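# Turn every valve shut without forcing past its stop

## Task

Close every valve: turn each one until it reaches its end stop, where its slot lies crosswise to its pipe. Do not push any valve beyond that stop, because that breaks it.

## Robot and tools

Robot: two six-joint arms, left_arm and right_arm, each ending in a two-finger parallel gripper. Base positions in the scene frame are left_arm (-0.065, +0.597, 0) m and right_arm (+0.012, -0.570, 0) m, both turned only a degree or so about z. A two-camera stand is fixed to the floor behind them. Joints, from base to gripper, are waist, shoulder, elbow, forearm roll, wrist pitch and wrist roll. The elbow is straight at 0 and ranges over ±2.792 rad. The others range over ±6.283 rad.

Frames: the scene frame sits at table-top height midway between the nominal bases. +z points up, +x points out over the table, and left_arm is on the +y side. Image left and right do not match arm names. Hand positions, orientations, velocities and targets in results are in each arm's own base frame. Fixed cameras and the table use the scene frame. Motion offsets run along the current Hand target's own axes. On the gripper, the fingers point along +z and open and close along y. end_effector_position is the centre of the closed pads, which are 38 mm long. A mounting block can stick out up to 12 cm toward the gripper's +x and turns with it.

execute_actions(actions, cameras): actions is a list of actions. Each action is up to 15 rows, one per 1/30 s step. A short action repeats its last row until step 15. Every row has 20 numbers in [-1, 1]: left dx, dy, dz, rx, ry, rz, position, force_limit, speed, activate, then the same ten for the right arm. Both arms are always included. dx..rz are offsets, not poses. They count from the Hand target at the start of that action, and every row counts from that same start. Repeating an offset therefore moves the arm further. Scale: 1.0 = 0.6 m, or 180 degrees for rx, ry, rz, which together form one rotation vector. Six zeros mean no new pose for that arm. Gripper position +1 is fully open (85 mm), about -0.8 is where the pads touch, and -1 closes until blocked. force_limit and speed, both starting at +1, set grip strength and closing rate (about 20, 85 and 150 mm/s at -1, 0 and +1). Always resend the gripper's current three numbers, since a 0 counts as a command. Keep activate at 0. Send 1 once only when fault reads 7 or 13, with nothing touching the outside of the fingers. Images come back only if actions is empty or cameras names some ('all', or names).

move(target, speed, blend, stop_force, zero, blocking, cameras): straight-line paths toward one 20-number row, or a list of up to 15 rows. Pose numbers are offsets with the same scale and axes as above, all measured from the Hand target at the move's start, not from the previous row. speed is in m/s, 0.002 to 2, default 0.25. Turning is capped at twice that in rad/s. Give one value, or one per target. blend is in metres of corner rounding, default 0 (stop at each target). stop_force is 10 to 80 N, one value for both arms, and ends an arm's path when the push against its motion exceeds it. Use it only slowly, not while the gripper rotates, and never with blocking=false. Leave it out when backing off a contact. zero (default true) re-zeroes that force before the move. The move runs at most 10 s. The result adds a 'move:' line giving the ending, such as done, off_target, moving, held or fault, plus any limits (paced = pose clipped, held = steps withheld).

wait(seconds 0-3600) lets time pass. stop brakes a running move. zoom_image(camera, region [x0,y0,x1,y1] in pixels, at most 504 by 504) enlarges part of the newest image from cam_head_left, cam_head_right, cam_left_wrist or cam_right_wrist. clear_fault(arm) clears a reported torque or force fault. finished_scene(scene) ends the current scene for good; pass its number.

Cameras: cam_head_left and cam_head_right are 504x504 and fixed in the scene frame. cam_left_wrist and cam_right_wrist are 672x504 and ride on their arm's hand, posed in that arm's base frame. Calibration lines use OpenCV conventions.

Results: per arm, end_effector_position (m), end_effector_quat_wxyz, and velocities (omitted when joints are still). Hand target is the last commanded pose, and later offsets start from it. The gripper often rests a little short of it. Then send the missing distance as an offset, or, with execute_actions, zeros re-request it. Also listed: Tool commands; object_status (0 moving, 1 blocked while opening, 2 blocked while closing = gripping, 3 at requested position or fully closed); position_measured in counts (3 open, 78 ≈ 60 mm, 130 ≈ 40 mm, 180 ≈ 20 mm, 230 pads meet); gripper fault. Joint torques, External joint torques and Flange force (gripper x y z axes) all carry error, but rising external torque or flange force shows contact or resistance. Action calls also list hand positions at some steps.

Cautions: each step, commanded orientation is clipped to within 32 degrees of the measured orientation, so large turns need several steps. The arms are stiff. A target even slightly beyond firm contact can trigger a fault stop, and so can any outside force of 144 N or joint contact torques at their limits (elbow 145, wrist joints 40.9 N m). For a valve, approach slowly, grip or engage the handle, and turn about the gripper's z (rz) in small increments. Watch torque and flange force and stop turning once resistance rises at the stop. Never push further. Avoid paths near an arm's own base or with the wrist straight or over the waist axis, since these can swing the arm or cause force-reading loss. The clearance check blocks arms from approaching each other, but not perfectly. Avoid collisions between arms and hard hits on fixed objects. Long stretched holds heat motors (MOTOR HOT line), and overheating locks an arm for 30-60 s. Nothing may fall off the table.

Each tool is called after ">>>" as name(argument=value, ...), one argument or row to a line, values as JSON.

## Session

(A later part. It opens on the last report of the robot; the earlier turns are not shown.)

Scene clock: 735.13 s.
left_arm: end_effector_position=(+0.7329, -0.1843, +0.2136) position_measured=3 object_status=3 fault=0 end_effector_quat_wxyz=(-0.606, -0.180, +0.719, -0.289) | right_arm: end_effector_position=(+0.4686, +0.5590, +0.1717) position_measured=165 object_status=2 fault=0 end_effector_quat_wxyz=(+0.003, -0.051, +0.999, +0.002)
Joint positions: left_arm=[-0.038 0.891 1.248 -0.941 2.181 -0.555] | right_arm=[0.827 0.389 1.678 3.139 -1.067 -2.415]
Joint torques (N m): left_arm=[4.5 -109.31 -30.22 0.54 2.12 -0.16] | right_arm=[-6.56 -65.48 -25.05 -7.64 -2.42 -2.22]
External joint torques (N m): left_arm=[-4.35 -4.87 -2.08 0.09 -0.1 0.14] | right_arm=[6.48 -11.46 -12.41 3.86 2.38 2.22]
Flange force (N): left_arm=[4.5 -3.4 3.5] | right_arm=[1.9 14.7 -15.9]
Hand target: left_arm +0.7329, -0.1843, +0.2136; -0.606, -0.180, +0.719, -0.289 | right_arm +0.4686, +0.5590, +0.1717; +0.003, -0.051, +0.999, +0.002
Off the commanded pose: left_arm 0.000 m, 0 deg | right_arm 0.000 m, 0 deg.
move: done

>>> move(
  target=[
    [0,0,0,0,0,0,1,1,1,0,0,0,-0.0003,0,0,0.03,-1,0.8,-0.9,0],
    [0,0,0,0,0,0,1,1,1,0,0,0,-0.018,0,0,0.04,-1,0.8,-0.9,0],
    [0,0,0,0,0,0,1,1,1,0,0.015,-0.0591,-0.018,0,0,0.522,-1,0.8,-0.9,0],
    [0,0,0,0,0,0,1,1,1,0,0.015,-0.0591,-0.0077,0,0,0.522,-1,0.8,-0.9,0],
  ],
  speed=[0.1,0.1,0.4,0.2],
  blend=[0,0.002,0.002,0],
  cameras=["cam_right_wrist"],
)

>>> zoom_image(
  camera="cam_right_wrist",
  region=[336, 213, 364, 234],
)

Scene clock: 744.30 s.
left_arm: end_effector_position=(+0.7329, -0.1843, +0.2136) position_measured=3 object_status=3 fault=0 end_effector_quat_wxyz=(-0.606, -0.180, +0.719, -0.289) | right_arm: end_effector_position=(+0.4633, +0.5228, +0.1762) position_measured=165 object_status=2 fault=0 end_effector_quat_wxyz=(+0.001, +0.696, +0.718, +0.004)
Joint positions: left_arm=[-0.038 0.891 1.248 -0.941 2.181 -0.555] | right_arm=[0.797 0.341 1.738 3.139 -1.055 -0.805]
Joint torques (N m): left_arm=[4.43 -109.44 -30.27 0.57 2.16 -0.12] | right_arm=[-3.18 -74.04 -37.2 -3.97 -0.45 0.16]
External joint torques (N m): left_arm=[-4.29 -5.03 -2.1 0.05 -0.14 0.11] | right_arm=[3.33 2.52 0.07 0.25 0.52 -0.16]
Flange force (N): left_arm=[4.7 -3.4 3.6] | right_arm=[5.6 -1.0 3.0]
Hand target: left_arm +0.7329, -0.1843, +0.2136; -0.606, -0.180, +0.719, -0.289 | right_arm +0.4632, +0.5228, +0.1761; +0.001, +0.696, +0.718, +0.004
Off the commanded pose: left_arm 0.000 m, 0 deg | right_arm 0.000 m, 0 deg.
move: done
cam_right_wrist: T_world_to_cam=[[0.99931, 0.03086, 0.02045, -0.47844], [0.02216, -0.9411, 0.3374, 0.4393], [0.02966, -0.33672, -0.94114, 0.46086]] pos_world=[0.45471, 0.58337, 0.29529]

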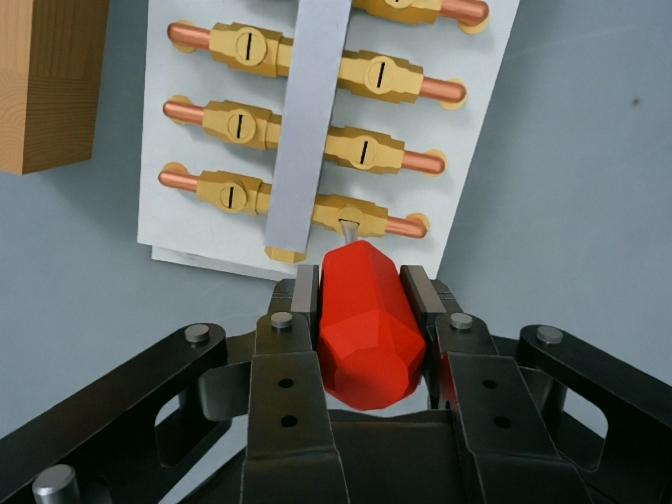

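Scaled by 18.000.

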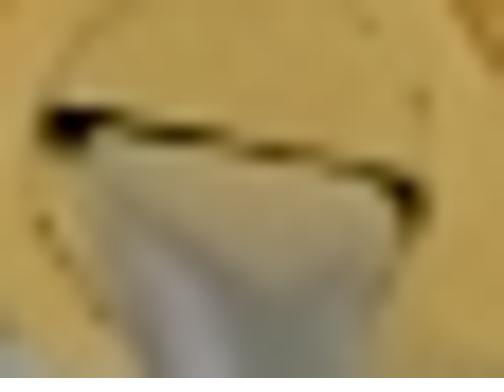

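>>> move(
  target=[0,0,0,0,0,0,1,1,1,0,-0.0003,0,0,0,0,0.004,-1,0.8,-0.9,0],
  speed=0.05,
)

>>> move(
  target=[0,0,0,0,0,0,1,1,1,0,0,0,0.012,0,0,0,-1,0.8,-0.9,0],
  speed=0.006,
  stop_force=12,
)

Scene clock: 747.40 s.
left_arm: end_effector_position=(+0.7329, -0.1843, +0.2136) position_measured=3 object_status=3 fault=0 end_effector_quat_wxyz=(-0.606, -0.180, +0.719, -0.289) | right_arm: end_effector_position=(+0.4632, +0.5226, +0.1761) position_measured=165 object_status=2 fault=0 end_effector_quat_wxyz=(+0.001, +0.700, +0.714, +0.004)
Joint positions: left_arm=[-0.038 0.891 1.248 -0.941 2.181 -0.555] | right_arm=[0.797 0.341 1.739 3.139 -1.055 -0.792]
Joint torques (N m): left_arm=[4.36 -109.33 -30.2 0.55 2.18 -0.16] | right_arm=[-3.68 -74.96 -37.02 -3.99 -0.53 0.24]
External joint torques (N m): left_arm=[-4.22 -4.8 -2.07 0.07 -0.16 0.15] | right_arm=[3.87 3.25 -0.03 0.29 0.6 -0.24]
Flange force (N): left_arm=[4.4 -3.4 3.4] | right_arm=[6.9 -0.7 3.6]
Hand target: left_arm +0.7329, -0.1843, +0.2136; -0.606, -0.180, +0.719, -0.289 | right_arm +0.4632, +0.5226, +0.1761; +0.001, +0.700, +0.714, +0.004
Off the commanded pose: left_arm 0.000 m, 0 deg | right_arm 0.000 m, 0 deg.
move: done

Scene clock: 748.80 s.
left_arm: end_effector_position=(+0.7329, -0.1843, +0.2136) position_measured=3 object_status=3 fault=0 end_effector_quat_wxyz=(-0.606, -0.180, +0.719, -0.289) | right_arm: end_effector_position=(+0.4633, +0.5227, +0.1715) position_measured=165 object_status=2 fault=0 end_effector_quat_wxyz=(+0.001, +0.700, +0.714, +0.004)
Joint positions: left_arm=[-0.038 0.891 1.248 -0.941 2.181 -0.555] | right_arm=[0.797 0.345 1.743 3.139 -1.047 -0.792]
Joint torques (N m): left_arm=[4.64 -109.4 -30.2 0.57 2.14 -0.17] | right_arm=[-4.15 -60.44 -29.46 -4.27 0.93 0.26]
External joint torques (N m): left_arm=[-4.49 -5.11 -2.16 0.05 -0.11 0.16] | right_arm=[4.08 -11.67 -7.53 0.55 -0.87 -0.26]
Flange force (N): left_arm=[4.7 -3.6 3.7] | right_arm=[3.4 -4.2 -17.7]
Hand target: left_arm +0.7329, -0.1843, +0.2136; -0.606, -0.180, +0.719, -0.289 | right_arm +0.4633, +0.5227, +0.1714; +0.001, +0.700, +0.714, +0.004 (not the last commanded pose)
Off the commanded pose: left_arm 0.000 m, 0 deg | right_arm 0.003 m, 0 deg.
move: contact (right_arm)

>>> move(
  target=[
    [0,0,0,0,0,0,1,1,1,0,-0.00035,-0.00063,0,0,0,-0.133,-1,0.8,-0.9,0],
    [0,0,0,0,0,0,1,1,1,0,-0.00095,-0.0011,-0.0001,0,0,-0.272,-1,0.8,-0.9,0],
    [0,0,0,0,0,0,1,1,1,0,-0.0017,-0.00124,-0.0001,0,0,-0.4105,-1,0.8,-0.9,0],
    [0,0,0,0,0,0,1,1,1,0,-0.00226,-0.00113,-0.0001,0,0,-0.515,-1,0.8,-0.9,0],
  ],
  speed=0.2,
  blend=0.03,
  cameras=["cam_right_wrist"],
)

>>> zoom_image(
  camera="cam_right_wrist",
  region=[252, 150, 448, 297],
)

Scene clock: 760.00 s.
left_arm: end_effector_position=(+0.7329, -0.1843, +0.2136) position_measured=3 object_status=3 fault=0 end_effector_quat_wxyz=(-0.606, -0.180, +0.719, -0.289) | right_arm: end_effector_position=(+0.4627, +0.5213, +0.1715) position_measured=165 object_status=2 fault=0 end_effector_quat_wxyz=(+0.003, -0.033, +0.999, +0.002)
Joint positions: left_arm=[-0.038 0.891 1.248 -0.941 2.181 -0.555] | right_arm=[0.796 0.343 1.746 3.139 -1.046 -2.411]
Joint torques (N m): left_arm=[4.48 -109.38 -30.08 0.6 2.13 -0.15] | right_arm=[-5.48 -64 -27.52 -5.98 -1.82 -0.96]
External joint torques (N m): left_arm=[-4.34 -5.62 -2.46 0.02 -0.1 0.14] | right_arm=[5.68 -8.06 -9.47 2.25 1.78 0.96]
Flange force (N): left_arm=[5.3 -3.7 3.4] | right_arm=[1.5 11.9 -12.0]
Hand target: left_arm +0.7329, -0.1843, +0.2136; -0.606, -0.180, +0.719, -0.289 | right_arm +0.4626, +0.5213, +0.1715; +0.003, -0.033, +0.999, +0.002
Off the commanded pose: left_arm 0.000 m, 0 deg | right_arm 0.000 m, 0 deg.
move: done
cam_right_wrist: T_world_to_cam=[[-0.06559, 0.9977, 0.01708, -0.48848], [0.93617, 0.05561, 0.34713, -0.50463], [0.34538, 0.03876, -0.93766, 0.11354]] pos_world=[0.40116, 0.51102, 0.28998]

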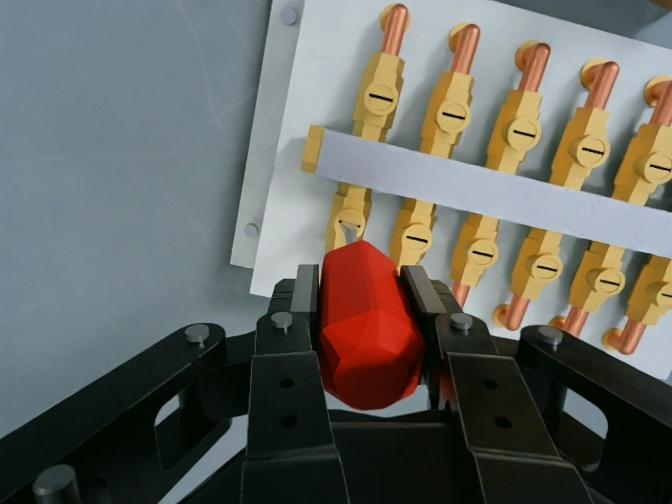

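Scaled by 2.571.

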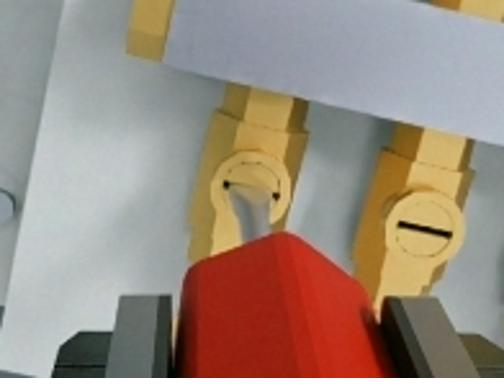

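>>> move(
  target=[0,0,0,0,0,0,1,1,1,0,0,-0.0001,0,0,0,-0.013,-1,0.8,-0.9,0],
  speed=0.1,
)

Scene clock: 762.00 s.
left_arm: end_effector_position=(+0.7329, -0.1843, +0.2136) position_measured=3 object_status=3 fault=0 end_effector_quat_wxyz=(-0.606, -0.180, +0.719, -0.289) | right_arm: end_effector_position=(+0.4626, +0.5213, +0.1715) position_measured=165 object_status=2 fault=0 end_effector_quat_wxyz=(+0.003, -0.054, +0.999, +0.002)
Joint positions: left_arm=[-0.038 0.891 1.248 -0.941 2.181 -0.555] | right_arm=[0.796 0.343 1.746 3.139 -1.046 -2.452]
Joint torques (N m): left_arm=[4.62 -109.12 -30.29 0.55 2.15 -0.13] | right_arm=[-4.73 -63.61 -27.67 -6.89 -1.65 -2.3]
External joint torques (N m): left_arm=[-4.49 -5.12 -2.06 0.08 -0.13 0.12] | right_arm=[4.76 -8.1 -9.24 3.17 1.6 2.3]
Flange force (N): left_arm=[4.8 -3.4 3.9] | right_arm=[1.7 12.1 -12.1]
Hand target: left_arm +0.7329, -0.1843, +0.2136; -0.606, -0.180, +0.719, -0.289 | right_arm +0.4627, +0.5213, +0.1715; +0.003, -0.054, +0.999, +0.002
Off the commanded pose: left_arm 0.000 m, 0 deg | right_arm 0.000 m, 0 deg.
move: done

>>> move(
  target=[
    [0,0,0,0,0,0,1,1,1,0,0,0,-0.0003,0,0,0.03,-1,0.8,-0.9,0],
    [0,0,0,0,0,0,1,1,1,0,0,0,-0.02,0,0,0.04,-1,0.8,-0.9,0],
    [0,0,0,0,0,0,1,1,1,0,0.12,0.12,-0.2,0,0,0.04,-1,0.8,-0.9,0],
  ],
  speed=[0.1,0.1,0.3],
  blend=[0,0.005,0],
  cameras=["cam_right_wrist"],
)

>>> zoom_image(
  camera="cam_right_wrist",
  region=[150, 0, 654, 300],
)

Scene clock: 769.33 s.
left_arm: end_effector_position=(+0.7329, -0.1843, +0.2136) position_measured=3 object_status=3 fault=0 end_effector_quat_wxyz=(-0.606, -0.180, +0.719, -0.289) | right_arm: end_effector_position=(+0.3825, +0.5846, +0.2912) position_measured=165 object_status=2 fault=0 end_effector_quat_wxyz=(+0.003, +0.009, +1.000, +0.002)
Joint positions: left_arm=[-0.038 0.891 1.248 -0.941 2.181 -0.555] | right_arm=[0.943 0.267 1.615 3.138 -1.253 -2.179]
Joint torques (N m): left_arm=[4.34 -109.18 -30.32 0.55 2.14 -0.15] | right_arm=[-2.37 -70.64 -40.24 -4.31 -0.61 0.2]
External joint torques (N m): left_arm=[-4.18 -5.65 -2.15 0.08 -0.12 0.14] | right_arm=[2.18 3.59 0.04 0.26 0.59 -0.2]
Flange force (N): left_arm=[5.4 -2.9 4.0] | right_arm=[-0.4 6.0 2.9]
Hand target: left_arm +0.7329, -0.1843, +0.2136; -0.606, -0.180, +0.719, -0.289 | right_arm +0.3825, +0.5846, +0.2912; +0.003, +0.009, +1.000, +0.002
Off the commanded pose: left_arm 0.000 m, 0 deg | right_arm 0.000 m, 0 deg.
move: done
cam_right_wrist: T_world_to_cam=[[0.01926, 0.99966, 0.01762, -0.59261], [0.9376, -0.02418, 0.34687, -0.42851], [0.34718, 0.00984, -0.93775, 0.26724]] pos_world=[0.3204, 0.57942, 0.40968]

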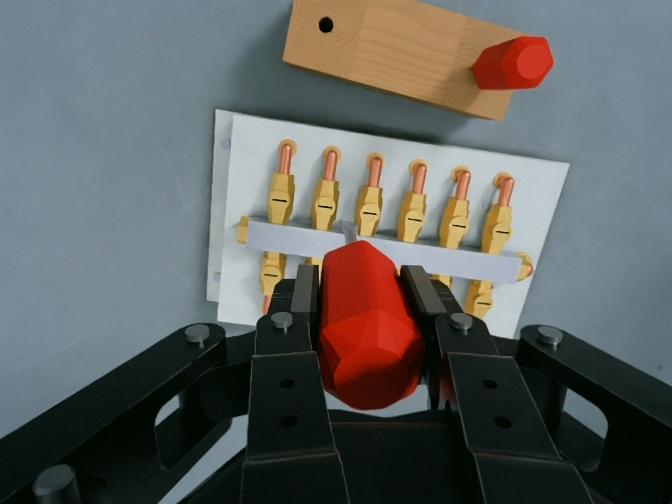

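Scaled by 1.000.

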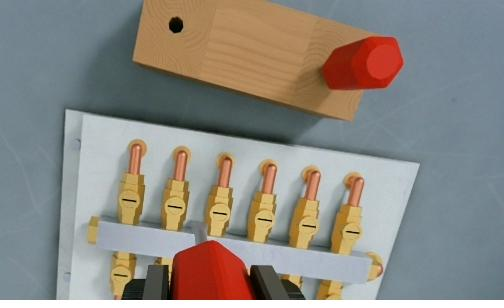

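>>> move(
  target=[0,0,0,0,0,0,1,1,1,0,0.182,-0.0217,0,0,0,0.6,-1,0.8,-0.9,0],
  speed=0.5,
)

>>> move(
  target=[0,0,0,0,0,0,1,1,1,0,0,0,0,0,0,0.57,-1,0.8,-0.9,0],
  speed=0.5,
  cameras=["cam_right_wrist","cam_head_right"],
)

>>> zoom_image(
  camera="cam_right_wrist",
  region=[168, 0, 672, 300],
)

Scene clock: 777.60 s.
left_arm: end_effector_position=(+0.7329, -0.1843, +0.2136) position_measured=3 object_status=3 fault=0 end_effector_quat_wxyz=(-0.606, -0.180, +0.719, -0.289) | right_arm: end_effector_position=(+0.2731, +0.5736, +0.2904) position_measured=165 object_status=2 fault=0 end_effector_quat_wxyz=(+0.000, +0.814, +0.581, +0.004)
Joint positions: left_arm=[-0.038 0.891 1.248 -0.941 2.181 -0.555] | right_arm=[1.074 0.17 1.738 3.137 -1.227 -0.163]
Joint torques (N m): left_arm=[4.5 -109.27 -30.18 0.55 2.16 -0.14] | right_arm=[-3.04 -60.25 -40.07 -4.35 -0.48 0.38]
External joint torques (N m): left_arm=[-4.36 -4.96 -2.1 0.07 -0.14 0.13] | right_arm=[3.12 2.93 0.08 0.3 0.57 -0.38]
Flange force (N): left_arm=[4.6 -3.5 3.6] | right_arm=[4.9 -3.8 2.7]
Hand target: left_arm +0.7329, -0.1843, +0.2136; -0.606, -0.180, +0.719, -0.289 | right_arm +0.2731, +0.5736, +0.2904; +0.000, +0.814, +0.581, +0.004
Off the commanded pose: left_arm 0.000 m, 0 deg | right_arm 0.000 m, 0 deg.
move: done

Scene clock: 779.93 s.
left_arm: end_effector_position=(+0.7329, -0.1843, +0.2136) position_measured=3 object_status=3 fault=0 end_effector_quat_wxyz=(-0.606, -0.180, +0.719, -0.289) | right_arm: end_effector_position=(+0.2731, +0.5735, +0.2904) position_measured=165 object_status=2 fault=0 end_effector_quat_wxyz=(-0.003, +0.962, -0.272, +0.003)
Joint positions: left_arm=[-0.038 0.891 1.248 -0.941 2.181 -0.555] | right_arm=[1.074 0.17 1.738 3.137 -1.227 1.627]
Joint torques (N m): left_arm=[4.33 -109.29 -30.21 0.55 2.15 -0.11] | right_arm=[-3.15 -59.95 -37.87 -4.4 -0.78 0.24]
External joint torques (N m): left_arm=[-4.18 -5.41 -2.26 0.07 -0.12 0.1] | right_arm=[3.08 2.49 -2.14 0.25 0.79 -0.24]
Flange force (N): left_arm=[5.1 -3.4 3.5] | right_arm=[-5.3 -7.3 0.1]
Hand target: left_arm +0.7329, -0.1843, +0.2136; -0.606, -0.180, +0.719, -0.289 | right_arm +0.2731, +0.5736, +0.2904; -0.003, +0.962, -0.272, +0.003
Off the commanded pose: left_arm 0.000 m, 0 deg | right_arm 0.000 m, 0 deg.
move: done
cam_right_wrist: T_world_to_cam=[[-0.52557, -0.85072, 0.00708, 0.63363], [-0.79966, 0.49683, 0.33719, -0.1474], [-0.29037, 0.17156, -0.94141, 0.387]] pos_world=[0.32752, 0.54588, 0.40954]
Images, in order (width x height): cam_head_right 504x504, cam_right_wrist 672x504.

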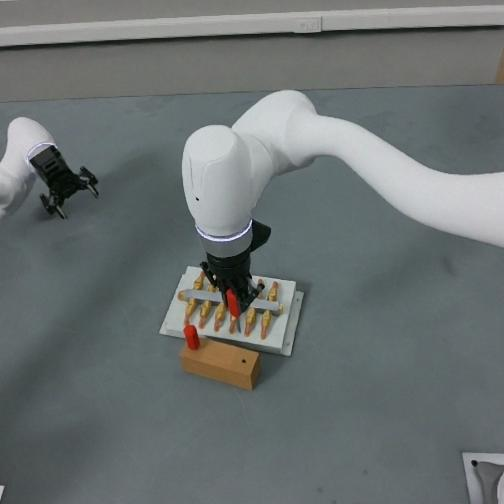

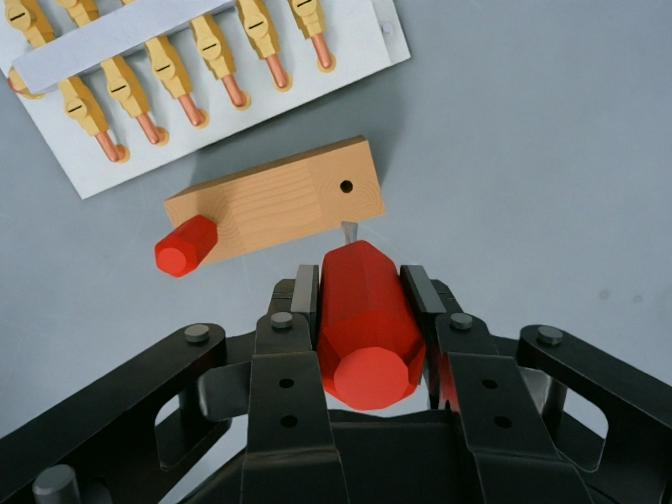

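Scaled by 1.000.

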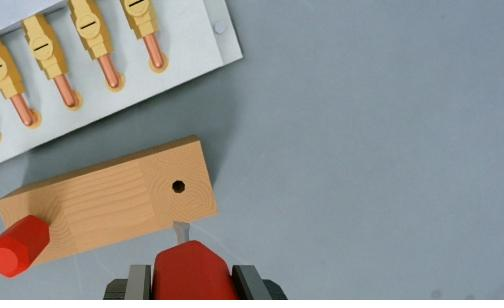

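>>> move(
  target=[0,0,0,0,0,0,1,1,1,0,0,0,0.15,0,0,0,-1,0.8,-0.9,0],
  speed=0.25,
  cameras=["cam_right_wrist"],
)

>>> zoom_image(
  camera="cam_right_wrist",
  region=[300, 170, 400, 245],
)

Scene clock: 785.13 s.
left_arm: end_effector_position=(+0.7329, -0.1843, +0.2136) position_measured=3 object_status=3 fault=0 end_effector_quat_wxyz=(-0.606, -0.180, +0.719, -0.289) | right_arm: end_effector_position=(+0.2737, +0.5739, +0.2005) position_measured=165 object_status=2 fault=0 end_effector_quat_wxyz=(-0.003, +0.962, -0.272, +0.003)
Joint positions: left_arm=[-0.038 0.891 1.248 -0.941 2.181 -0.555] | right_arm=[1.073 0.231 1.838 3.137 -1.066 1.628]
Joint torques (N m): left_arm=[4.23 -109 -30.18 0.52 2.12 -0.15] | right_arm=[-3.38 -63.44 -37.12 -4.13 -0.61 0.23]
External joint torques (N m): left_arm=[-4.06 -5.42 -2.18 0.11 -0.1 0.14] | right_arm=[3.52 2.29 -0.18 0.27 0.62 -0.23]
Flange force (N): left_arm=[5.1 -3.0 3.6] | right_arm=[-5.6 -3.1 2.8]
Hand target: left_arm +0.7329, -0.1843, +0.2136; -0.606, -0.180, +0.719, -0.289 | right_arm +0.2737, +0.5739, +0.2004; -0.003, +0.962, -0.272, +0.003
Off the commanded pose: left_arm 0.000 m, 0 deg | right_arm 0.000 m, 0 deg.
move: done
cam_right_wrist: T_world_to_cam=[[-0.52557, -0.85072, 0.00693, 0.63497], [-0.7997, 0.49679, 0.33716, -0.11676], [-0.29027, 0.17166, -0.94142, 0.30239]] pos_world=[0.32812, 0.54628, 0.31964]

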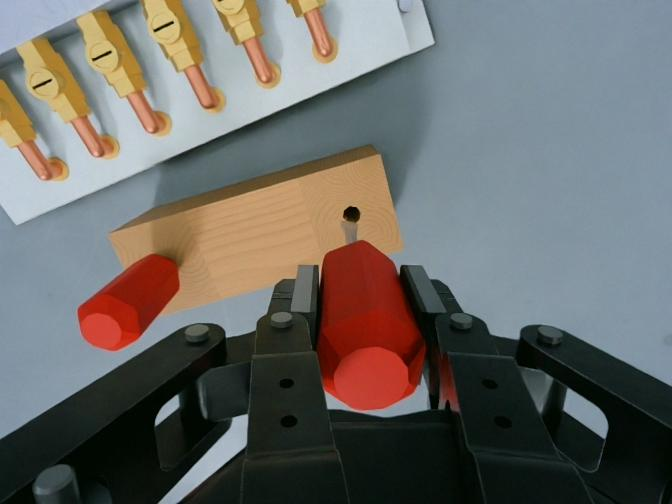

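Scaled by 5.040.

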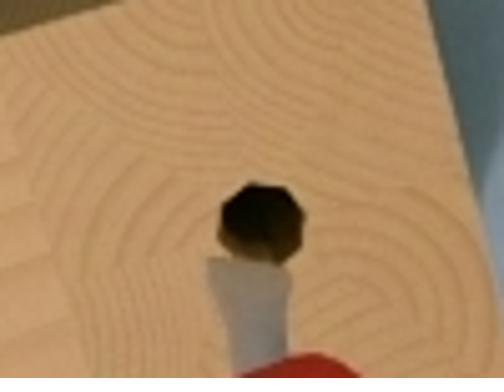

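>>> move(
  target=[0,0,0,0,0,0,1,1,1,0,-0.0005,0.0011,0.017,0,0,0,-1,0.8,-0.9,0],
  speed=0.1,
  cameras=["cam_right_wrist"],
)

>>> zoom_image(
  camera="cam_right_wrist",
  region=[325, 200, 375, 237],
)

Scene clock: 792.20 s.
left_arm: end_effector_position=(+0.7329, -0.1843, +0.2136) position_measured=3 object_status=3 fault=0 end_effector_quat_wxyz=(-0.606, -0.180, +0.719, -0.289) | right_arm: end_effector_position=(+0.2732, +0.5736, +0.1902) position_measured=165 object_status=2 fault=0 end_effector_quat_wxyz=(-0.003, +0.962, -0.273, +0.003)
Joint positions: left_arm=[-0.038 0.891 1.248 -0.941 2.181 -0.555] | right_arm=[1.074 0.239 1.849 3.137 -1.047 1.628]
Joint torques (N m): left_arm=[4.41 -109.59 -30.19 0.56 2.16 -0.11] | right_arm=[-3.12 -63.95 -36.71 -4.09 -0.59 0.22]
External joint torques (N m): left_arm=[-4.27 -4.48 -2.09 0.06 -0.14 0.1] | right_arm=[2.94 2.68 -0.28 0.26 0.61 -0.22]
Flange force (N): left_arm=[4.1 -3.8 3.0] | right_arm=[-4.7 -3.9 3.1]
Hand target: left_arm +0.7329, -0.1843, +0.2136; -0.606, -0.180, +0.719, -0.289 | right_arm +0.2732, +0.5735, +0.1902; -0.003, +0.962, -0.272, +0.003
Off the commanded pose: left_arm 0.000 m, 0 deg | right_arm 0.000 m, 0 deg.
move: done
cam_right_wrist: T_world_to_cam=[[-0.5256, -0.85071, 0.007, 0.63441], [-0.79965, 0.49682, 0.33723, -0.11358], [-0.29036, 0.17165, -0.94139, 0.29273]] pos_world=[0.32762, 0.54588, 0.30944]

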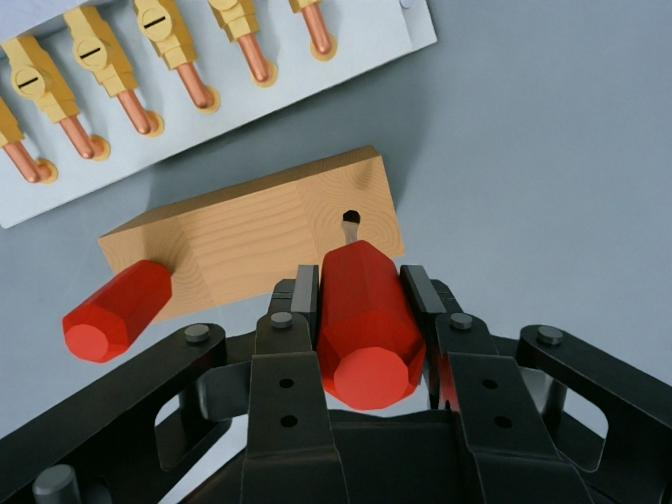

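Scaled by 10.080.

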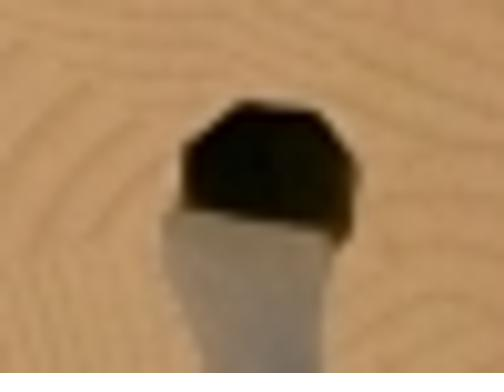

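>>> move(
  target=[0,0,0,0,0,0,1,1,1,0,0,0.0019,0.004,0,0,0,-1,0.8,-0.9,0],
  speed=0.05,
  cameras=["cam_right_wrist"],
)

>>> zoom_image(
  camera="cam_right_wrist",
  region=[325, 200, 375, 237],
)

Scene clock: 796.53 s.
left_arm: end_effector_position=(+0.7329, -0.1843, +0.2136) position_measured=3 object_status=3 fault=0 end_effector_quat_wxyz=(-0.606, -0.180, +0.719, -0.289) | right_arm: end_effector_position=(+0.2726, +0.5726, +0.1878) position_measured=165 object_status=2 fault=0 end_effector_quat_wxyz=(-0.003, +0.962, -0.272, +0.003)
Joint positions: left_arm=[-0.038 0.891 1.248 -0.941 2.181 -0.555] | right_arm=[1.074 0.239 1.854 3.137 -1.042 1.628]
Joint torques (N m): left_arm=[4.45 -109.37 -30.31 0.57 2.14 -0.15] | right_arm=[-3.2 -63.81 -36.64 -4.06 -0.58 0.21]
External joint torques (N m): left_arm=[-4.31 -4.51 -1.83 0.05 -0.12 0.13] | right_arm=[3.01 2.46 -0.19 0.24 0.6 -0.21]
Flange force (N): left_arm=[4.2 -3.3 3.7] | right_arm=[-4.8 -3.4 3.0]
Hand target: left_arm +0.7329, -0.1843, +0.2136; -0.606, -0.180, +0.719, -0.289 | right_arm +0.2726, +0.5726, +0.1878; -0.003, +0.962, -0.272, +0.003
Off the commanded pose: left_arm 0.000 m, 0 deg | right_arm 0.000 m, 0 deg.
move: done
cam_right_wrist: T_world_to_cam=[[-0.52557, -0.85072, 0.00708, 0.63332], [-0.79966, 0.49683, 0.33719, -0.11279], [-0.29037, 0.17156, -0.94141, 0.29051]] pos_world=[0.32702, 0.54498, 0.30704]

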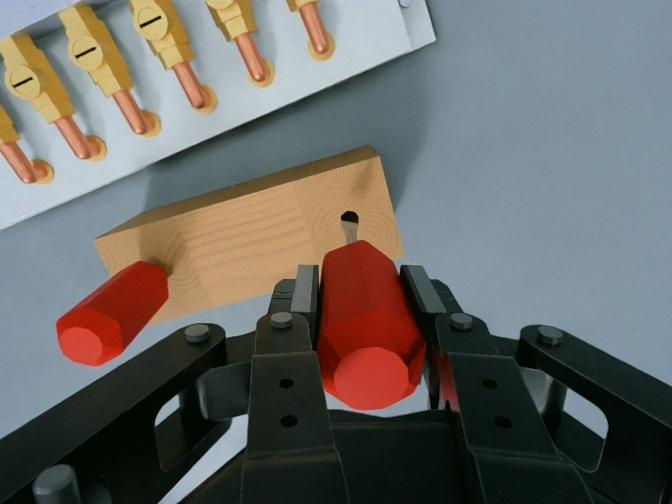

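Scaled by 10.080.

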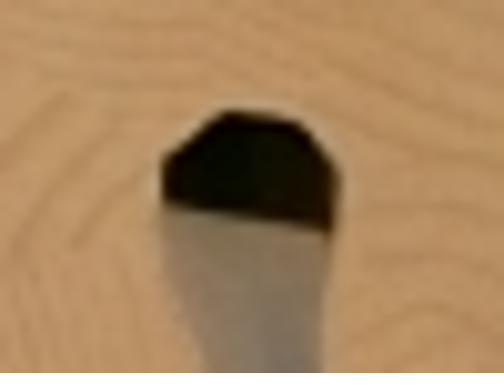

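>>> move(
  target=[0,0,0,0,0,0,1,1,1,0,0,0,0.009,0,0,0,-1,0.8,-0.9,0],
  speed=0.01,
  stop_force=10,
  cameras=["cam_right_wrist"],
)

>>> zoom_image(
  camera="cam_right_wrist",
  region=[325, 200, 375, 237],
)

Scene clock: 804.27 s.
left_arm: end_effector_position=(+0.7329, -0.1843, +0.2136) position_measured=3 object_status=3 fault=0 end_effector_quat_wxyz=(-0.606, -0.180, +0.719, -0.289) | right_arm: end_effector_position=(+0.2726, +0.5726, +0.1824) position_measured=165 object_status=2 fault=0 end_effector_quat_wxyz=(-0.003, +0.962, -0.272, +0.003)
Joint positions: left_arm=[-0.038 0.891 1.248 -0.941 2.181 -0.555] | right_arm=[1.074 0.244 1.859 3.137 -1.033 1.628]
Joint torques (N m): left_arm=[4.71 -109.49 -30.12 0.57 2.17 -0.16] | right_arm=[-3.07 -64 -36.47 -4.04 -0.58 0.24]
External joint torques (N m): left_arm=[-4.58 -4.56 -2.12 0.05 -0.15 0.14] | right_arm=[3 2.53 -0.15 0.24 0.59 -0.24]
Flange force (N): left_arm=[4.1 -4.0 3.3] | right_arm=[-4.8 -3.4 3.1]
Hand target: left_arm +0.7329, -0.1843, +0.2136; -0.606, -0.180, +0.719, -0.289 | right_arm +0.2726, +0.5726, +0.1824; -0.003, +0.962, -0.272, +0.003
Off the commanded pose: left_arm 0.000 m, 0 deg | right_arm 0.000 m, 0 deg.
move: done
cam_right_wrist: T_world_to_cam=[[-0.52557, -0.85072, 0.00708, 0.63336], [-0.79966, 0.49683, 0.33719, -0.11097], [-0.29037, 0.17156, -0.94141, 0.28543]] pos_world=[0.32702, 0.54498, 0.30164]

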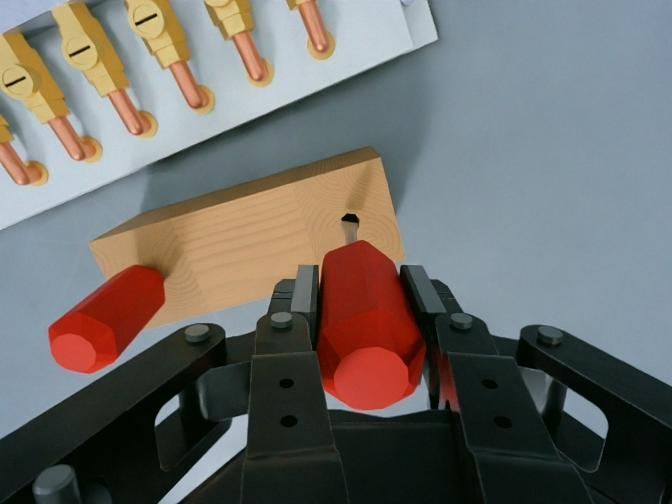

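Scaled by 10.080.

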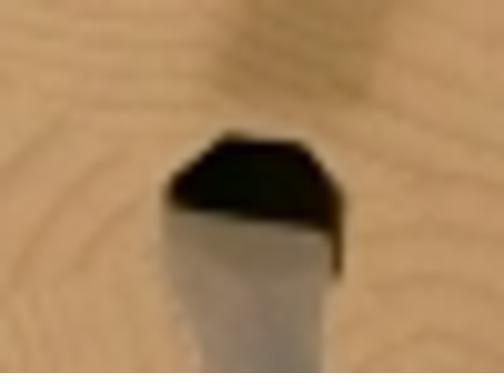

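>>> move(
  target=[0,0,0,0,0,0,1,1,1,0,0,0.0006,0,0,0,0,-1,0.8,-0.9,0],
  speed=0.05,
)

>>> move(
  target=[0,0,0,0,0,0,1,1,1,0,0,0.0001,0.012,0,0,0,-1,0.8,-0.9,0],
  speed=0.01,
  stop_force=10,
  cameras=["cam_right_wrist"],
)

>>> zoom_image(
  camera="cam_right_wrist",
  region=[325, 200, 375, 237],
)

Scene clock: 809.70 s.
left_arm: end_effector_position=(+0.7329, -0.1843, +0.2136) position_measured=3 object_status=3 fault=0 end_effector_quat_wxyz=(-0.606, -0.180, +0.719, -0.289) | right_arm: end_effector_position=(+0.2725, +0.5723, +0.1824) position_measured=165 object_status=2 fault=0 end_effector_quat_wxyz=(-0.003, +0.962, -0.273, +0.003)
Joint positions: left_arm=[-0.038 0.891 1.248 -0.941 2.181 -0.555] | right_arm=[1.074 0.243 1.859 3.137 -1.033 1.628]
Joint torques (N m): left_arm=[4.38 -109.47 -30.13 0.58 2.17 -0.16] | right_arm=[-3.35 -64.31 -36.4 -4.04 -0.59 0.22]
External joint torques (N m): left_arm=[-4.22 -5 -2.24 0.05 -0.14 0.15] | right_arm=[3.17 3.11 -0.13 0.24 0.61 -0.22]
Flange force (N): left_arm=[4.6 -3.6 3.2] | right_arm=[-5.2 -4.2 3.6]
Hand target: left_arm +0.7329, -0.1843, +0.2136; -0.606, -0.180, +0.719, -0.289 | right_arm +0.2724, +0.5723, +0.1824; -0.003, +0.962, -0.272, +0.003
Off the commanded pose: left_arm 0.000 m, 0 deg | right_arm 0.000 m, 0 deg.
move: done

Scene clock: 811.07 s.
left_arm: end_effector_position=(+0.7329, -0.1843, +0.2136) position_measured=3 object_status=3 fault=0 end_effector_quat_wxyz=(-0.606, -0.180, +0.719, -0.289) | right_arm: end_effector_position=(+0.2725, +0.5723, +0.1752) position_measured=165 object_status=2 fault=0 end_effector_quat_wxyz=(-0.003, +0.962, -0.272, +0.003)
Joint positions: left_arm=[-0.038 0.891 1.248 -0.941 2.181 -0.555] | right_arm=[1.074 0.249 1.866 3.137 -1.019 1.628]
Joint torques (N m): left_arm=[4.54 -109.36 -30.33 0.58 2.15 -0.16] | right_arm=[-3.13 -64.42 -36.33 -4.02 -0.57 0.23]
External joint torques (N m): left_arm=[-4.37 -5.31 -2.13 0.05 -0.13 0.15] | right_arm=[3.17 2.46 0.06 0.26 0.58 -0.23]
Flange force (N): left_arm=[5.0 -3.3 3.9] | right_arm=[-5.0 -2.9 3.3]
Hand target: left_arm +0.7329, -0.1843, +0.2136; -0.606, -0.180, +0.719, -0.289 | right_arm +0.2725, +0.5723, +0.1752; -0.003, +0.962, -0.272, +0.003
Off the commanded pose: left_arm 0.000 m, 0 deg | right_arm 0.000 m, 0 deg.
move: done
cam_right_wrist: T_world_to_cam=[[-0.52557, -0.85072, 0.00708, 0.63305], [-0.79966, 0.49683, 0.33719, -0.10855], [-0.29037, 0.17156, -0.94141, 0.27864]] pos_world=[0.32682, 0.54468, 0.29444]

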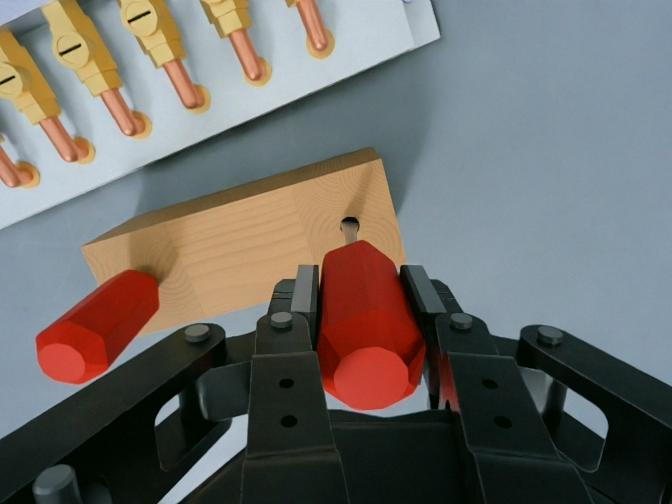

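Scaled by 10.080.

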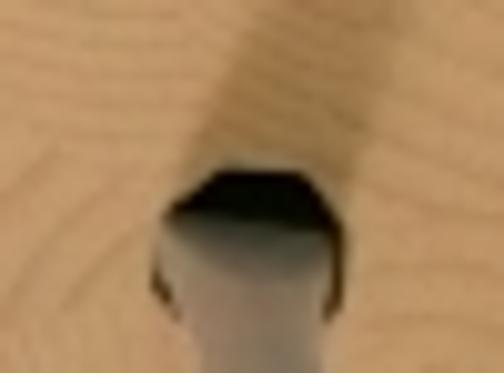

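>>> move(
  target=[0,0,0,0,0,0,1,1,1,0,-0.0002,0.0003,0.042,0,0,0,-1,0.8,-0.9,0],
  speed=0.02,
  stop_force=10,
)

>>> move(
  target=[0,0,0,0,0,0,1,1,1,0,-0.0002,0.0003,0.042,0,0,0,-1,0.8,-0.9,0],
  speed=0.02,
  stop_force=10,
  cameras=["cam_right_wrist"],
)

Scene clock: 817.73 s.
left_arm: end_effector_position=(+0.7329, -0.1843, +0.2136) position_measured=3 object_status=3 fault=0 end_effector_quat_wxyz=(-0.606, -0.180, +0.719, -0.289) | right_arm: end_effector_position=(+0.2724, +0.5723, +0.1500) position_measured=165 object_status=2 fault=0 end_effector_quat_wxyz=(-0.003, +0.962, -0.273, +0.003)
Joint positions: left_arm=[-0.038 0.891 1.248 -0.941 2.181 -0.555] | right_arm=[1.074 0.272 1.889 3.137 -0.974 1.629]
Joint torques (N m): left_arm=[4.48 -109.12 -30.17 0.54 2.15 -0.14] | right_arm=[-3.43 -65.92 -35.23 -3.95 -0.55 0.27]
External joint torques (N m): left_arm=[-4.34 -4.97 -2.11 0.09 -0.14 0.13] | right_arm=[3.5 2.82 -0.09 0.3 0.57 -0.27]
Flange force (N): left_arm=[4.6 -3.4 3.6] | right_arm=[-5.5 -3.6 3.6]
Hand target: left_arm +0.7329, -0.1843, +0.2136; -0.606, -0.180, +0.719, -0.289 | right_arm +0.2724, +0.5723, +0.1500; -0.003, +0.962, -0.272, +0.003
Off the commanded pose: left_arm 0.000 m, 0 deg | right_arm 0.000 m, 0 deg.
move: done

Scene clock: 819.67 s.
left_arm: end_effector_position=(+0.7329, -0.1843, +0.2136) position_measured=3 object_status=3 fault=0 end_effector_quat_wxyz=(-0.606, -0.180, +0.719, -0.289) | right_arm: end_effector_position=(+0.2724, +0.5723, +0.1248) position_measured=165 object_status=2 fault=0 end_effector_quat_wxyz=(-0.003, +0.962, -0.272, +0.003)
Joint positions: left_arm=[-0.038 0.891 1.248 -0.941 2.181 -0.555] | right_arm=[1.074 0.297 1.91 3.136 -0.928 1.629]
Joint torques (N m): left_arm=[4.39 -109.25 -30.11 0.55 2.14 -0.13] | right_arm=[-2.9 -67.13 -34.12 -3.78 -0.55 0.23]
External joint torques (N m): left_arm=[-4.26 -4.64 -2.06 0.07 -0.13 0.12] | right_arm=[3 2.5 -0.15 0.24 0.57 -0.23]
Flange force (N): left_arm=[4.3 -3.5 3.3] | right_arm=[-4.8 -3.1 3.4]
Hand target: left_arm +0.7329, -0.1843, +0.2136; -0.606, -0.180, +0.719, -0.289 | right_arm +0.2724, +0.5723, +0.1248; -0.003, +0.962, -0.272, +0.003
Off the commanded pose: left_arm 0.000 m, 0 deg | right_arm 0.000 m, 0 deg.
move: done
cam_right_wrist: T_world_to_cam=[[-0.52557, -0.85072, 0.00708, 0.63341], [-0.79966, 0.49683, 0.33719, -0.09156], [-0.29037, 0.17156, -0.94141, 0.2312]] pos_world=[0.32682, 0.54468, 0.24404]

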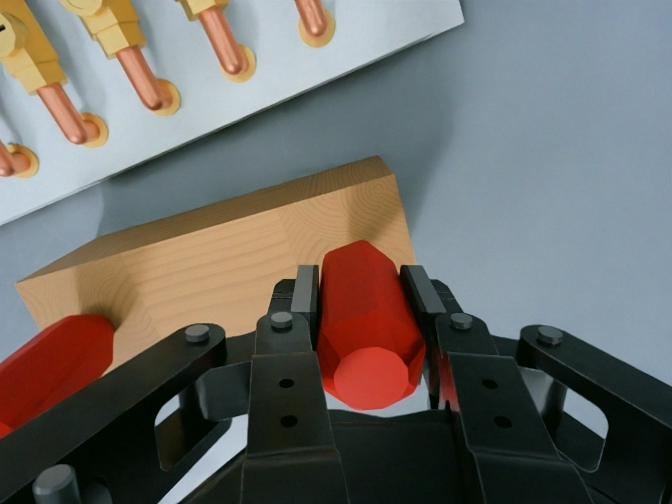

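>>> move(
  target=[0,0,0,0,0,0,1,1,1,0,-0.0001,0.0001,0.02,0,0,0,-1,0.8,-0.9,0],
  speed=0.008,
  stop_force=10,
)

Scene clock: 823.07 s.
left_arm: end_effector_position=(+0.7329, -0.1843, +0.2136) position_measured=3 object_status=3 fault=0 end_effector_quat_wxyz=(-0.606, -0.180, +0.719, -0.289) | right_arm: end_effector_position=(+0.2724, +0.5723, +0.1158) position_measured=165 object_status=2 fault=0 end_effector_quat_wxyz=(-0.003, +0.962, -0.272, +0.003)
Joint positions: left_arm=[-0.038 0.891 1.248 -0.941 2.181 -0.555] | right_arm=[1.074 0.306 1.917 3.136 -0.912 1.629]
Joint torques (N m): left_arm=[4.46 -109.45 -30.21 0.54 2.15 -0.16] | right_arm=[-2.87 -52.25 -27.36 -3.58 1.64 0.23]
External joint torques (N m): left_arm=[-4.26 -5.16 -2.15 0.09 -0.12 0.15] | right_arm=[2.89 -12.79 -6.4 0.09 -1.63 -0.23]
Flange force (N): left_arm=[4.8 -3.3 3.6] | right_arm=[-3.7 4.2 -21.3]
Hand target: left_arm +0.7329, -0.1843, +0.2136; -0.606, -0.180, +0.719, -0.289 | right_arm +0.2724, +0.5723, +0.1158; -0.003, +0.962, -0.272, +0.003 (not the last commanded pose)
Off the commanded pose: left_arm 0.000 m, 0 deg | right_arm 0.003 m, 0 deg.
move: contact (right_arm)

>>> move(
  target=[0,0,0,0,0,0,1,1,1,0,0,0,-0.0007,0,0,0,-1,0.8,-0.9,0],
  speed=0.02,
)

>>> move(
  target=[0,0,0,0,0,0,1,1,1,0,0,0,0,0,0,0,0.1,0.8,-0.9,0],
  speed=0.02,
)

>>> wait(
  seconds=1,
  cameras=["cam_right_wrist"],
)

Scene clock: 825.83 s.
left_arm: end_effector_position=(+0.7329, -0.1843, +0.2136) position_measured=3 object_status=3 fault=0 end_effector_quat_wxyz=(-0.606, -0.180, +0.719, -0.289) | right_arm: end_effector_position=(+0.2724, +0.5723, +0.1161) position_measured=165 object_status=2 fault=0 end_effector_quat_wxyz=(-0.003, +0.962, -0.272, +0.003)
Joint positions: left_arm=[-0.038 0.891 1.248 -0.941 2.181 -0.555] | right_arm=[1.074 0.306 1.917 3.136 -0.912 1.629]
Joint torques (N m): left_arm=[4.48 -109.11 -30.19 0.56 2.16 -0.12] | right_arm=[-3.14 -68.29 -33.75 -3.73 -0.55 0.23]
External joint torques (N m): left_arm=[-4.31 -5.56 -2.2 0.06 -0.13 0.1] | right_arm=[3.22 3.01 -0.17 0.22 0.57 -0.23]
Flange force (N): left_arm=[5.3 -3.2 3.9] | right_arm=[-5.2 -3.8 4.0]
Hand target: left_arm +0.7329, -0.1843, +0.2136; -0.606, -0.180, +0.719, -0.289 | right_arm +0.2724, +0.5723, +0.1162; -0.003, +0.962, -0.272, +0.003
Off the commanded pose: left_arm 0.000 m, 0 deg | right_arm 0.000 m, 0 deg.
move: done

Scene clock: 826.80 s.
left_arm: end_effector_position=(+0.7329, -0.1843, +0.2136) position_measured=3 object_status=3 fault=0 end_effector_quat_wxyz=(-0.606, -0.180, +0.719, -0.289) | right_arm: end_effector_position=(+0.2724, +0.5723, +0.1162) position_measured=117 object_status=0 fault=0 end_effector_quat_wxyz=(-0.003, +0.962, -0.272, +0.003)
Joint positions: left_arm=[-0.038 0.891 1.248 -0.941 2.181 -0.555] | right_arm=[1.074 0.306 1.917 3.136 -0.912 1.629]
Joint torques (N m): left_arm=[4.59 -109.25 -30.22 0.57 2.11 -0.16] | right_arm=[-3.15 -67.33 -33.38 -3.75 -0.58 0.27]
External joint torques (N m): left_arm=[-4.45 -4.88 -2.04 0.05 -0.09 0.14] | right_arm=[3.4 2.41 -0.46 0.25 0.6 -0.27]
Flange force (N): left_arm=[4.5 -3.5 3.6] | right_arm=[-5.4 -3.5 3.2]
Hand target: left_arm +0.7329, -0.1843, +0.2136; -0.606, -0.180, +0.719, -0.289 | right_arm +0.2724, +0.5723, +0.1162; -0.003, +0.962, -0.272, +0.003
Off the commanded pose: left_arm 0.000 m, 0 deg | right_arm 0.000 m, 0 deg.
move: done

Scene clock: 827.80 s.
left_arm: end_effector_position=(+0.7329, -0.1843, +0.2136) position_measured=3 object_status=3 fault=0 end_effector_quat_wxyz=(-0.606, -0.180, +0.719, -0.289) | right_arm: end_effector_position=(+0.2724, +0.5723, +0.1162) position_measured=117 object_status=3 fault=0 end_effector_quat_wxyz=(-0.003, +0.962, -0.272, +0.003)
Joint positions: left_arm=[-0.038 0.891 1.248 -0.941 2.181 -0.555] | right_arm=[1.074 0.306 1.917 3.136 -0.912 1.629]
Joint torques (N m): left_arm=[4.52 -109.32 -30.18 0.53 2.17 -0.15] | right_arm=[-3.41 -67.42 -33.37 -3.76 -0.6 0.24]
External joint torques (N m): left_arm=[-4.33 -5.47 -2.3 0.1 -0.13 0.14] | right_arm=[3.44 2.5 -0.38 0.26 0.61 -0.25]
Flange force (N): left_arm=[5.1 -3.4 3.6] | right_arm=[-5.5 -3.5 3.4]
Hand target: left_arm +0.7329, -0.1843, +0.2136; -0.606, -0.180, +0.719, -0.289 | right_arm +0.2724, +0.5723, +0.1162; -0.003, +0.962, -0.272, +0.003
Tool commands: left_gripper/position=+1.0 left_gripper/force_limit=+1.0 left_gripper/speed=+1.0 left_gripper/activate=+0.0 right_gripper/position=+0.1 right_gripper/force_limit=+0.8 right_gripper/speed=-0.9 right_gripper/activate=+0.0
Off the commanded pose: left_arm 0.000 m, 0 deg | right_arm 0.000 m, 0 deg.
wait: 1.00 s; at rest by 0.17 s
cam_right_wrist: T_world_to_cam=[[-0.52555, -0.85073, 0.00698, 0.63349], [-0.79968, 0.49678, 0.33724, -0.08864], [-0.29036, 0.17165, -0.94139, 0.22304]] pos_world=[0.32682, 0.54468, 0.23544]

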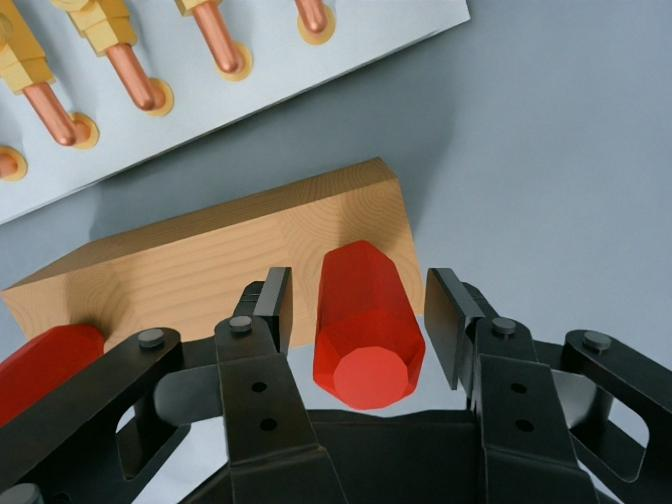

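>>> move(
  target=[
    [0,0,0,0,0,0,1,1,1,0,0,0,-0.3,0,0,0,0.1,0.8,-0.9,0],
    [0,0,0,0,0,0,1,1,1,0,0.08,-0.1,-0.32,0,0,0,0.1,0.8,-0.9,0],
  ],
  speed=[0.12,0.25],
  blend=[0.01,0],
  cameras=["cam_right_wrist","cam_head_right"],
)

>>> zoom_image(
  camera="cam_right_wrist",
  region=[60, 0, 564, 300],
)

Scene clock: 835.00 s.
left_arm: end_effector_position=(+0.7329, -0.1843, +0.2136) position_measured=3 object_status=3 fault=0 end_effector_quat_wxyz=(-0.606, -0.180, +0.719, -0.289) | right_arm: end_effector_position=(+0.3434, +0.5975, +0.3088) position_measured=117 object_status=3 fault=0 end_effector_quat_wxyz=(-0.003, +0.962, -0.272, +0.003)
Joint positions: left_arm=[-0.038 0.891 1.248 -0.941 2.181 -0.555] | right_arm=[1.001 0.244 1.611 3.138 -1.279 1.554]
Joint torques (N m): left_arm=[4.48 -109.28 -30.12 0.54 2.14 -0.14] | right_arm=[-2.94 -68.67 -40.09 -4.49 -0.55 0.24]
External joint torques (N m): left_arm=[-4.31 -5.33 -2.27 0.09 -0.11 0.12] | right_arm=[2.87 2.9 -0.61 0.27 0.57 -0.24]
Flange force (N): left_arm=[5.0 -3.5 3.5] | right_arm=[-4.0 -5.5 1.5]
Hand target: left_arm +0.7329, -0.1843, +0.2136; -0.606, -0.180, +0.719, -0.289 | right_arm +0.3435, +0.5975, +0.3088; -0.003, +0.962, -0.272, +0.003
Off the commanded pose: left_arm 0.000 m, 0 deg | right_arm 0.000 m, 0 deg.
move: done
cam_right_wrist: T_world_to_cam=[[-0.5255, -0.85076, 0.0069, 0.69093], [-0.79975, 0.49672, 0.33716, -0.10924], [-0.29027, 0.17166, -0.94142, 0.42062]] pos_world=[0.39782, 0.56988, 0.42804]
Images, in order (width x height): cam_head_right 504x504, cam_right_wrist 672x504.

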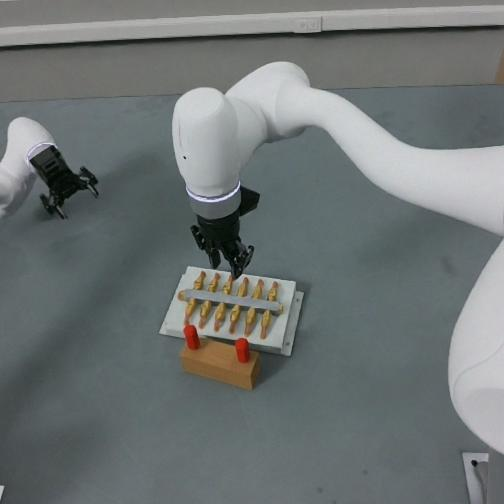

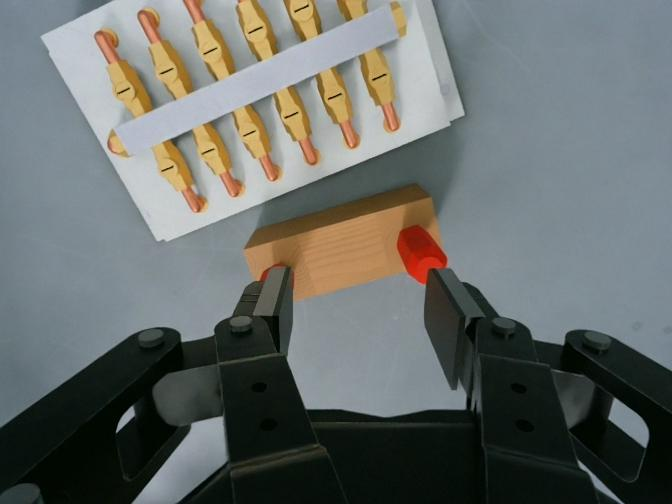

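Scaled by 1.000.

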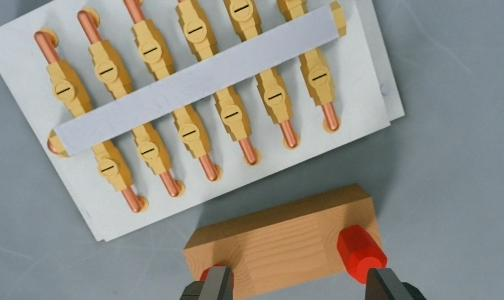

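>>> zoom_image(
  camera="cam_right_wrist",
  region=[95, 0, 263, 120],
)

>>> zoom_image(
  camera="cam_right_wrist",
  region=[230, 0, 398, 120],
)

>>> zoom_image(
  camera="cam_right_wrist",
  region=[130, 60, 298, 180],
)

Scaled by 3.000.

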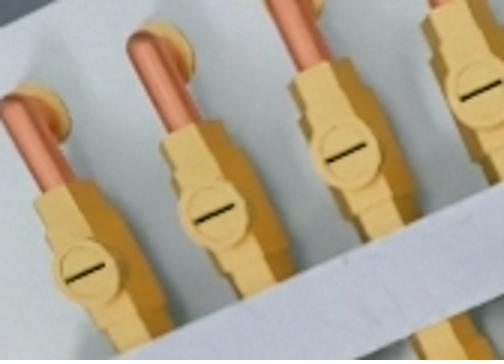

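Scaled by 3.000.

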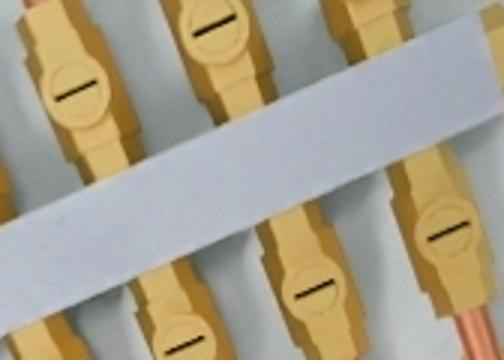

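Scaled by 3.000.

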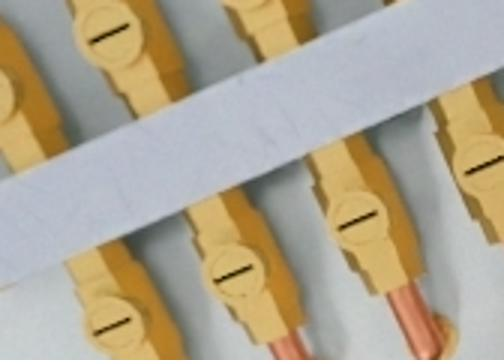

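>>> move(
  target=[0,0,0,0,0,0,1,1,1,0,0.06,-0.06,-0.05,0,0,0,0.1,0.8,-0.9,0],
  speed=0.25,
  cameras=["cam_right_wrist"],
)

>>> zoom_image(
  camera="cam_right_wrist",
  region=[150, 0, 402, 180],
)

Scene clock: 841.07 s.
left_arm: end_effector_position=(+0.7329, -0.1843, +0.2136) position_measured=3 object_status=3 fault=0 end_effector_quat_wxyz=(-0.606, -0.180, +0.719, -0.289) | right_arm: end_effector_position=(+0.3928, +0.6092, +0.3392) position_measured=117 object_status=3 fault=0 end_effector_quat_wxyz=(-0.003, +0.962, -0.272, +0.003)
Joint positions: left_arm=[-0.038 0.891 1.248 -0.941 2.181 -0.555] | right_arm=[0.952 0.288 1.498 3.138 -1.348 1.504]
Joint torques (N m): left_arm=[4.51 -108.96 -30.05 0.55 2.14 -0.11] | right_arm=[-3.39 -73.09 -40.78 -4.54 -0.58 0.22]
External joint torques (N m): left_arm=[-4.33 -5.37 -2.27 0.07 -0.12 0.1] | right_arm=[3.39 2.04 -0.74 0.25 0.6 -0.22]
Flange force (N): left_arm=[5.1 -3.5 3.5] | right_arm=[-4.3 -4.8 0.7]
Hand target: left_arm +0.7329, -0.1843, +0.2136; -0.606, -0.180, +0.719, -0.289 | right_arm +0.3928, +0.6092, +0.3392; -0.003, +0.962, -0.272, +0.003
Off the commanded pose: left_arm 0.000 m, 0 deg | right_arm 0.000 m, 0 deg.
move: done
cam_right_wrist: T_world_to_cam=[[-0.52555, -0.85073, 0.00698, 0.72655], [-0.79968, 0.49678, 0.33724, -0.08594], [-0.29036, 0.17165, -0.94139, 0.46147]] pos_world=[0.44712, 0.58158, 0.45834]

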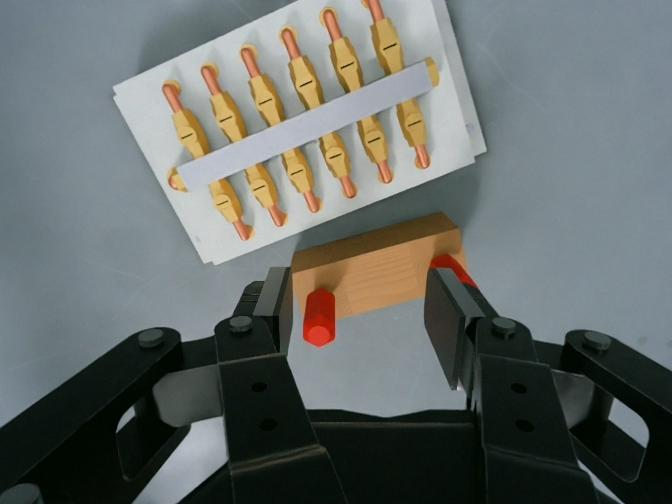

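Scaled by 2.000.

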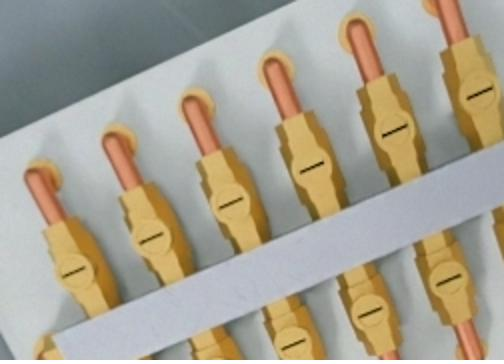

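All twelve are across. Finish.

>>> finished_scene(
  scene=2,
)

The scene is finished: the task was done.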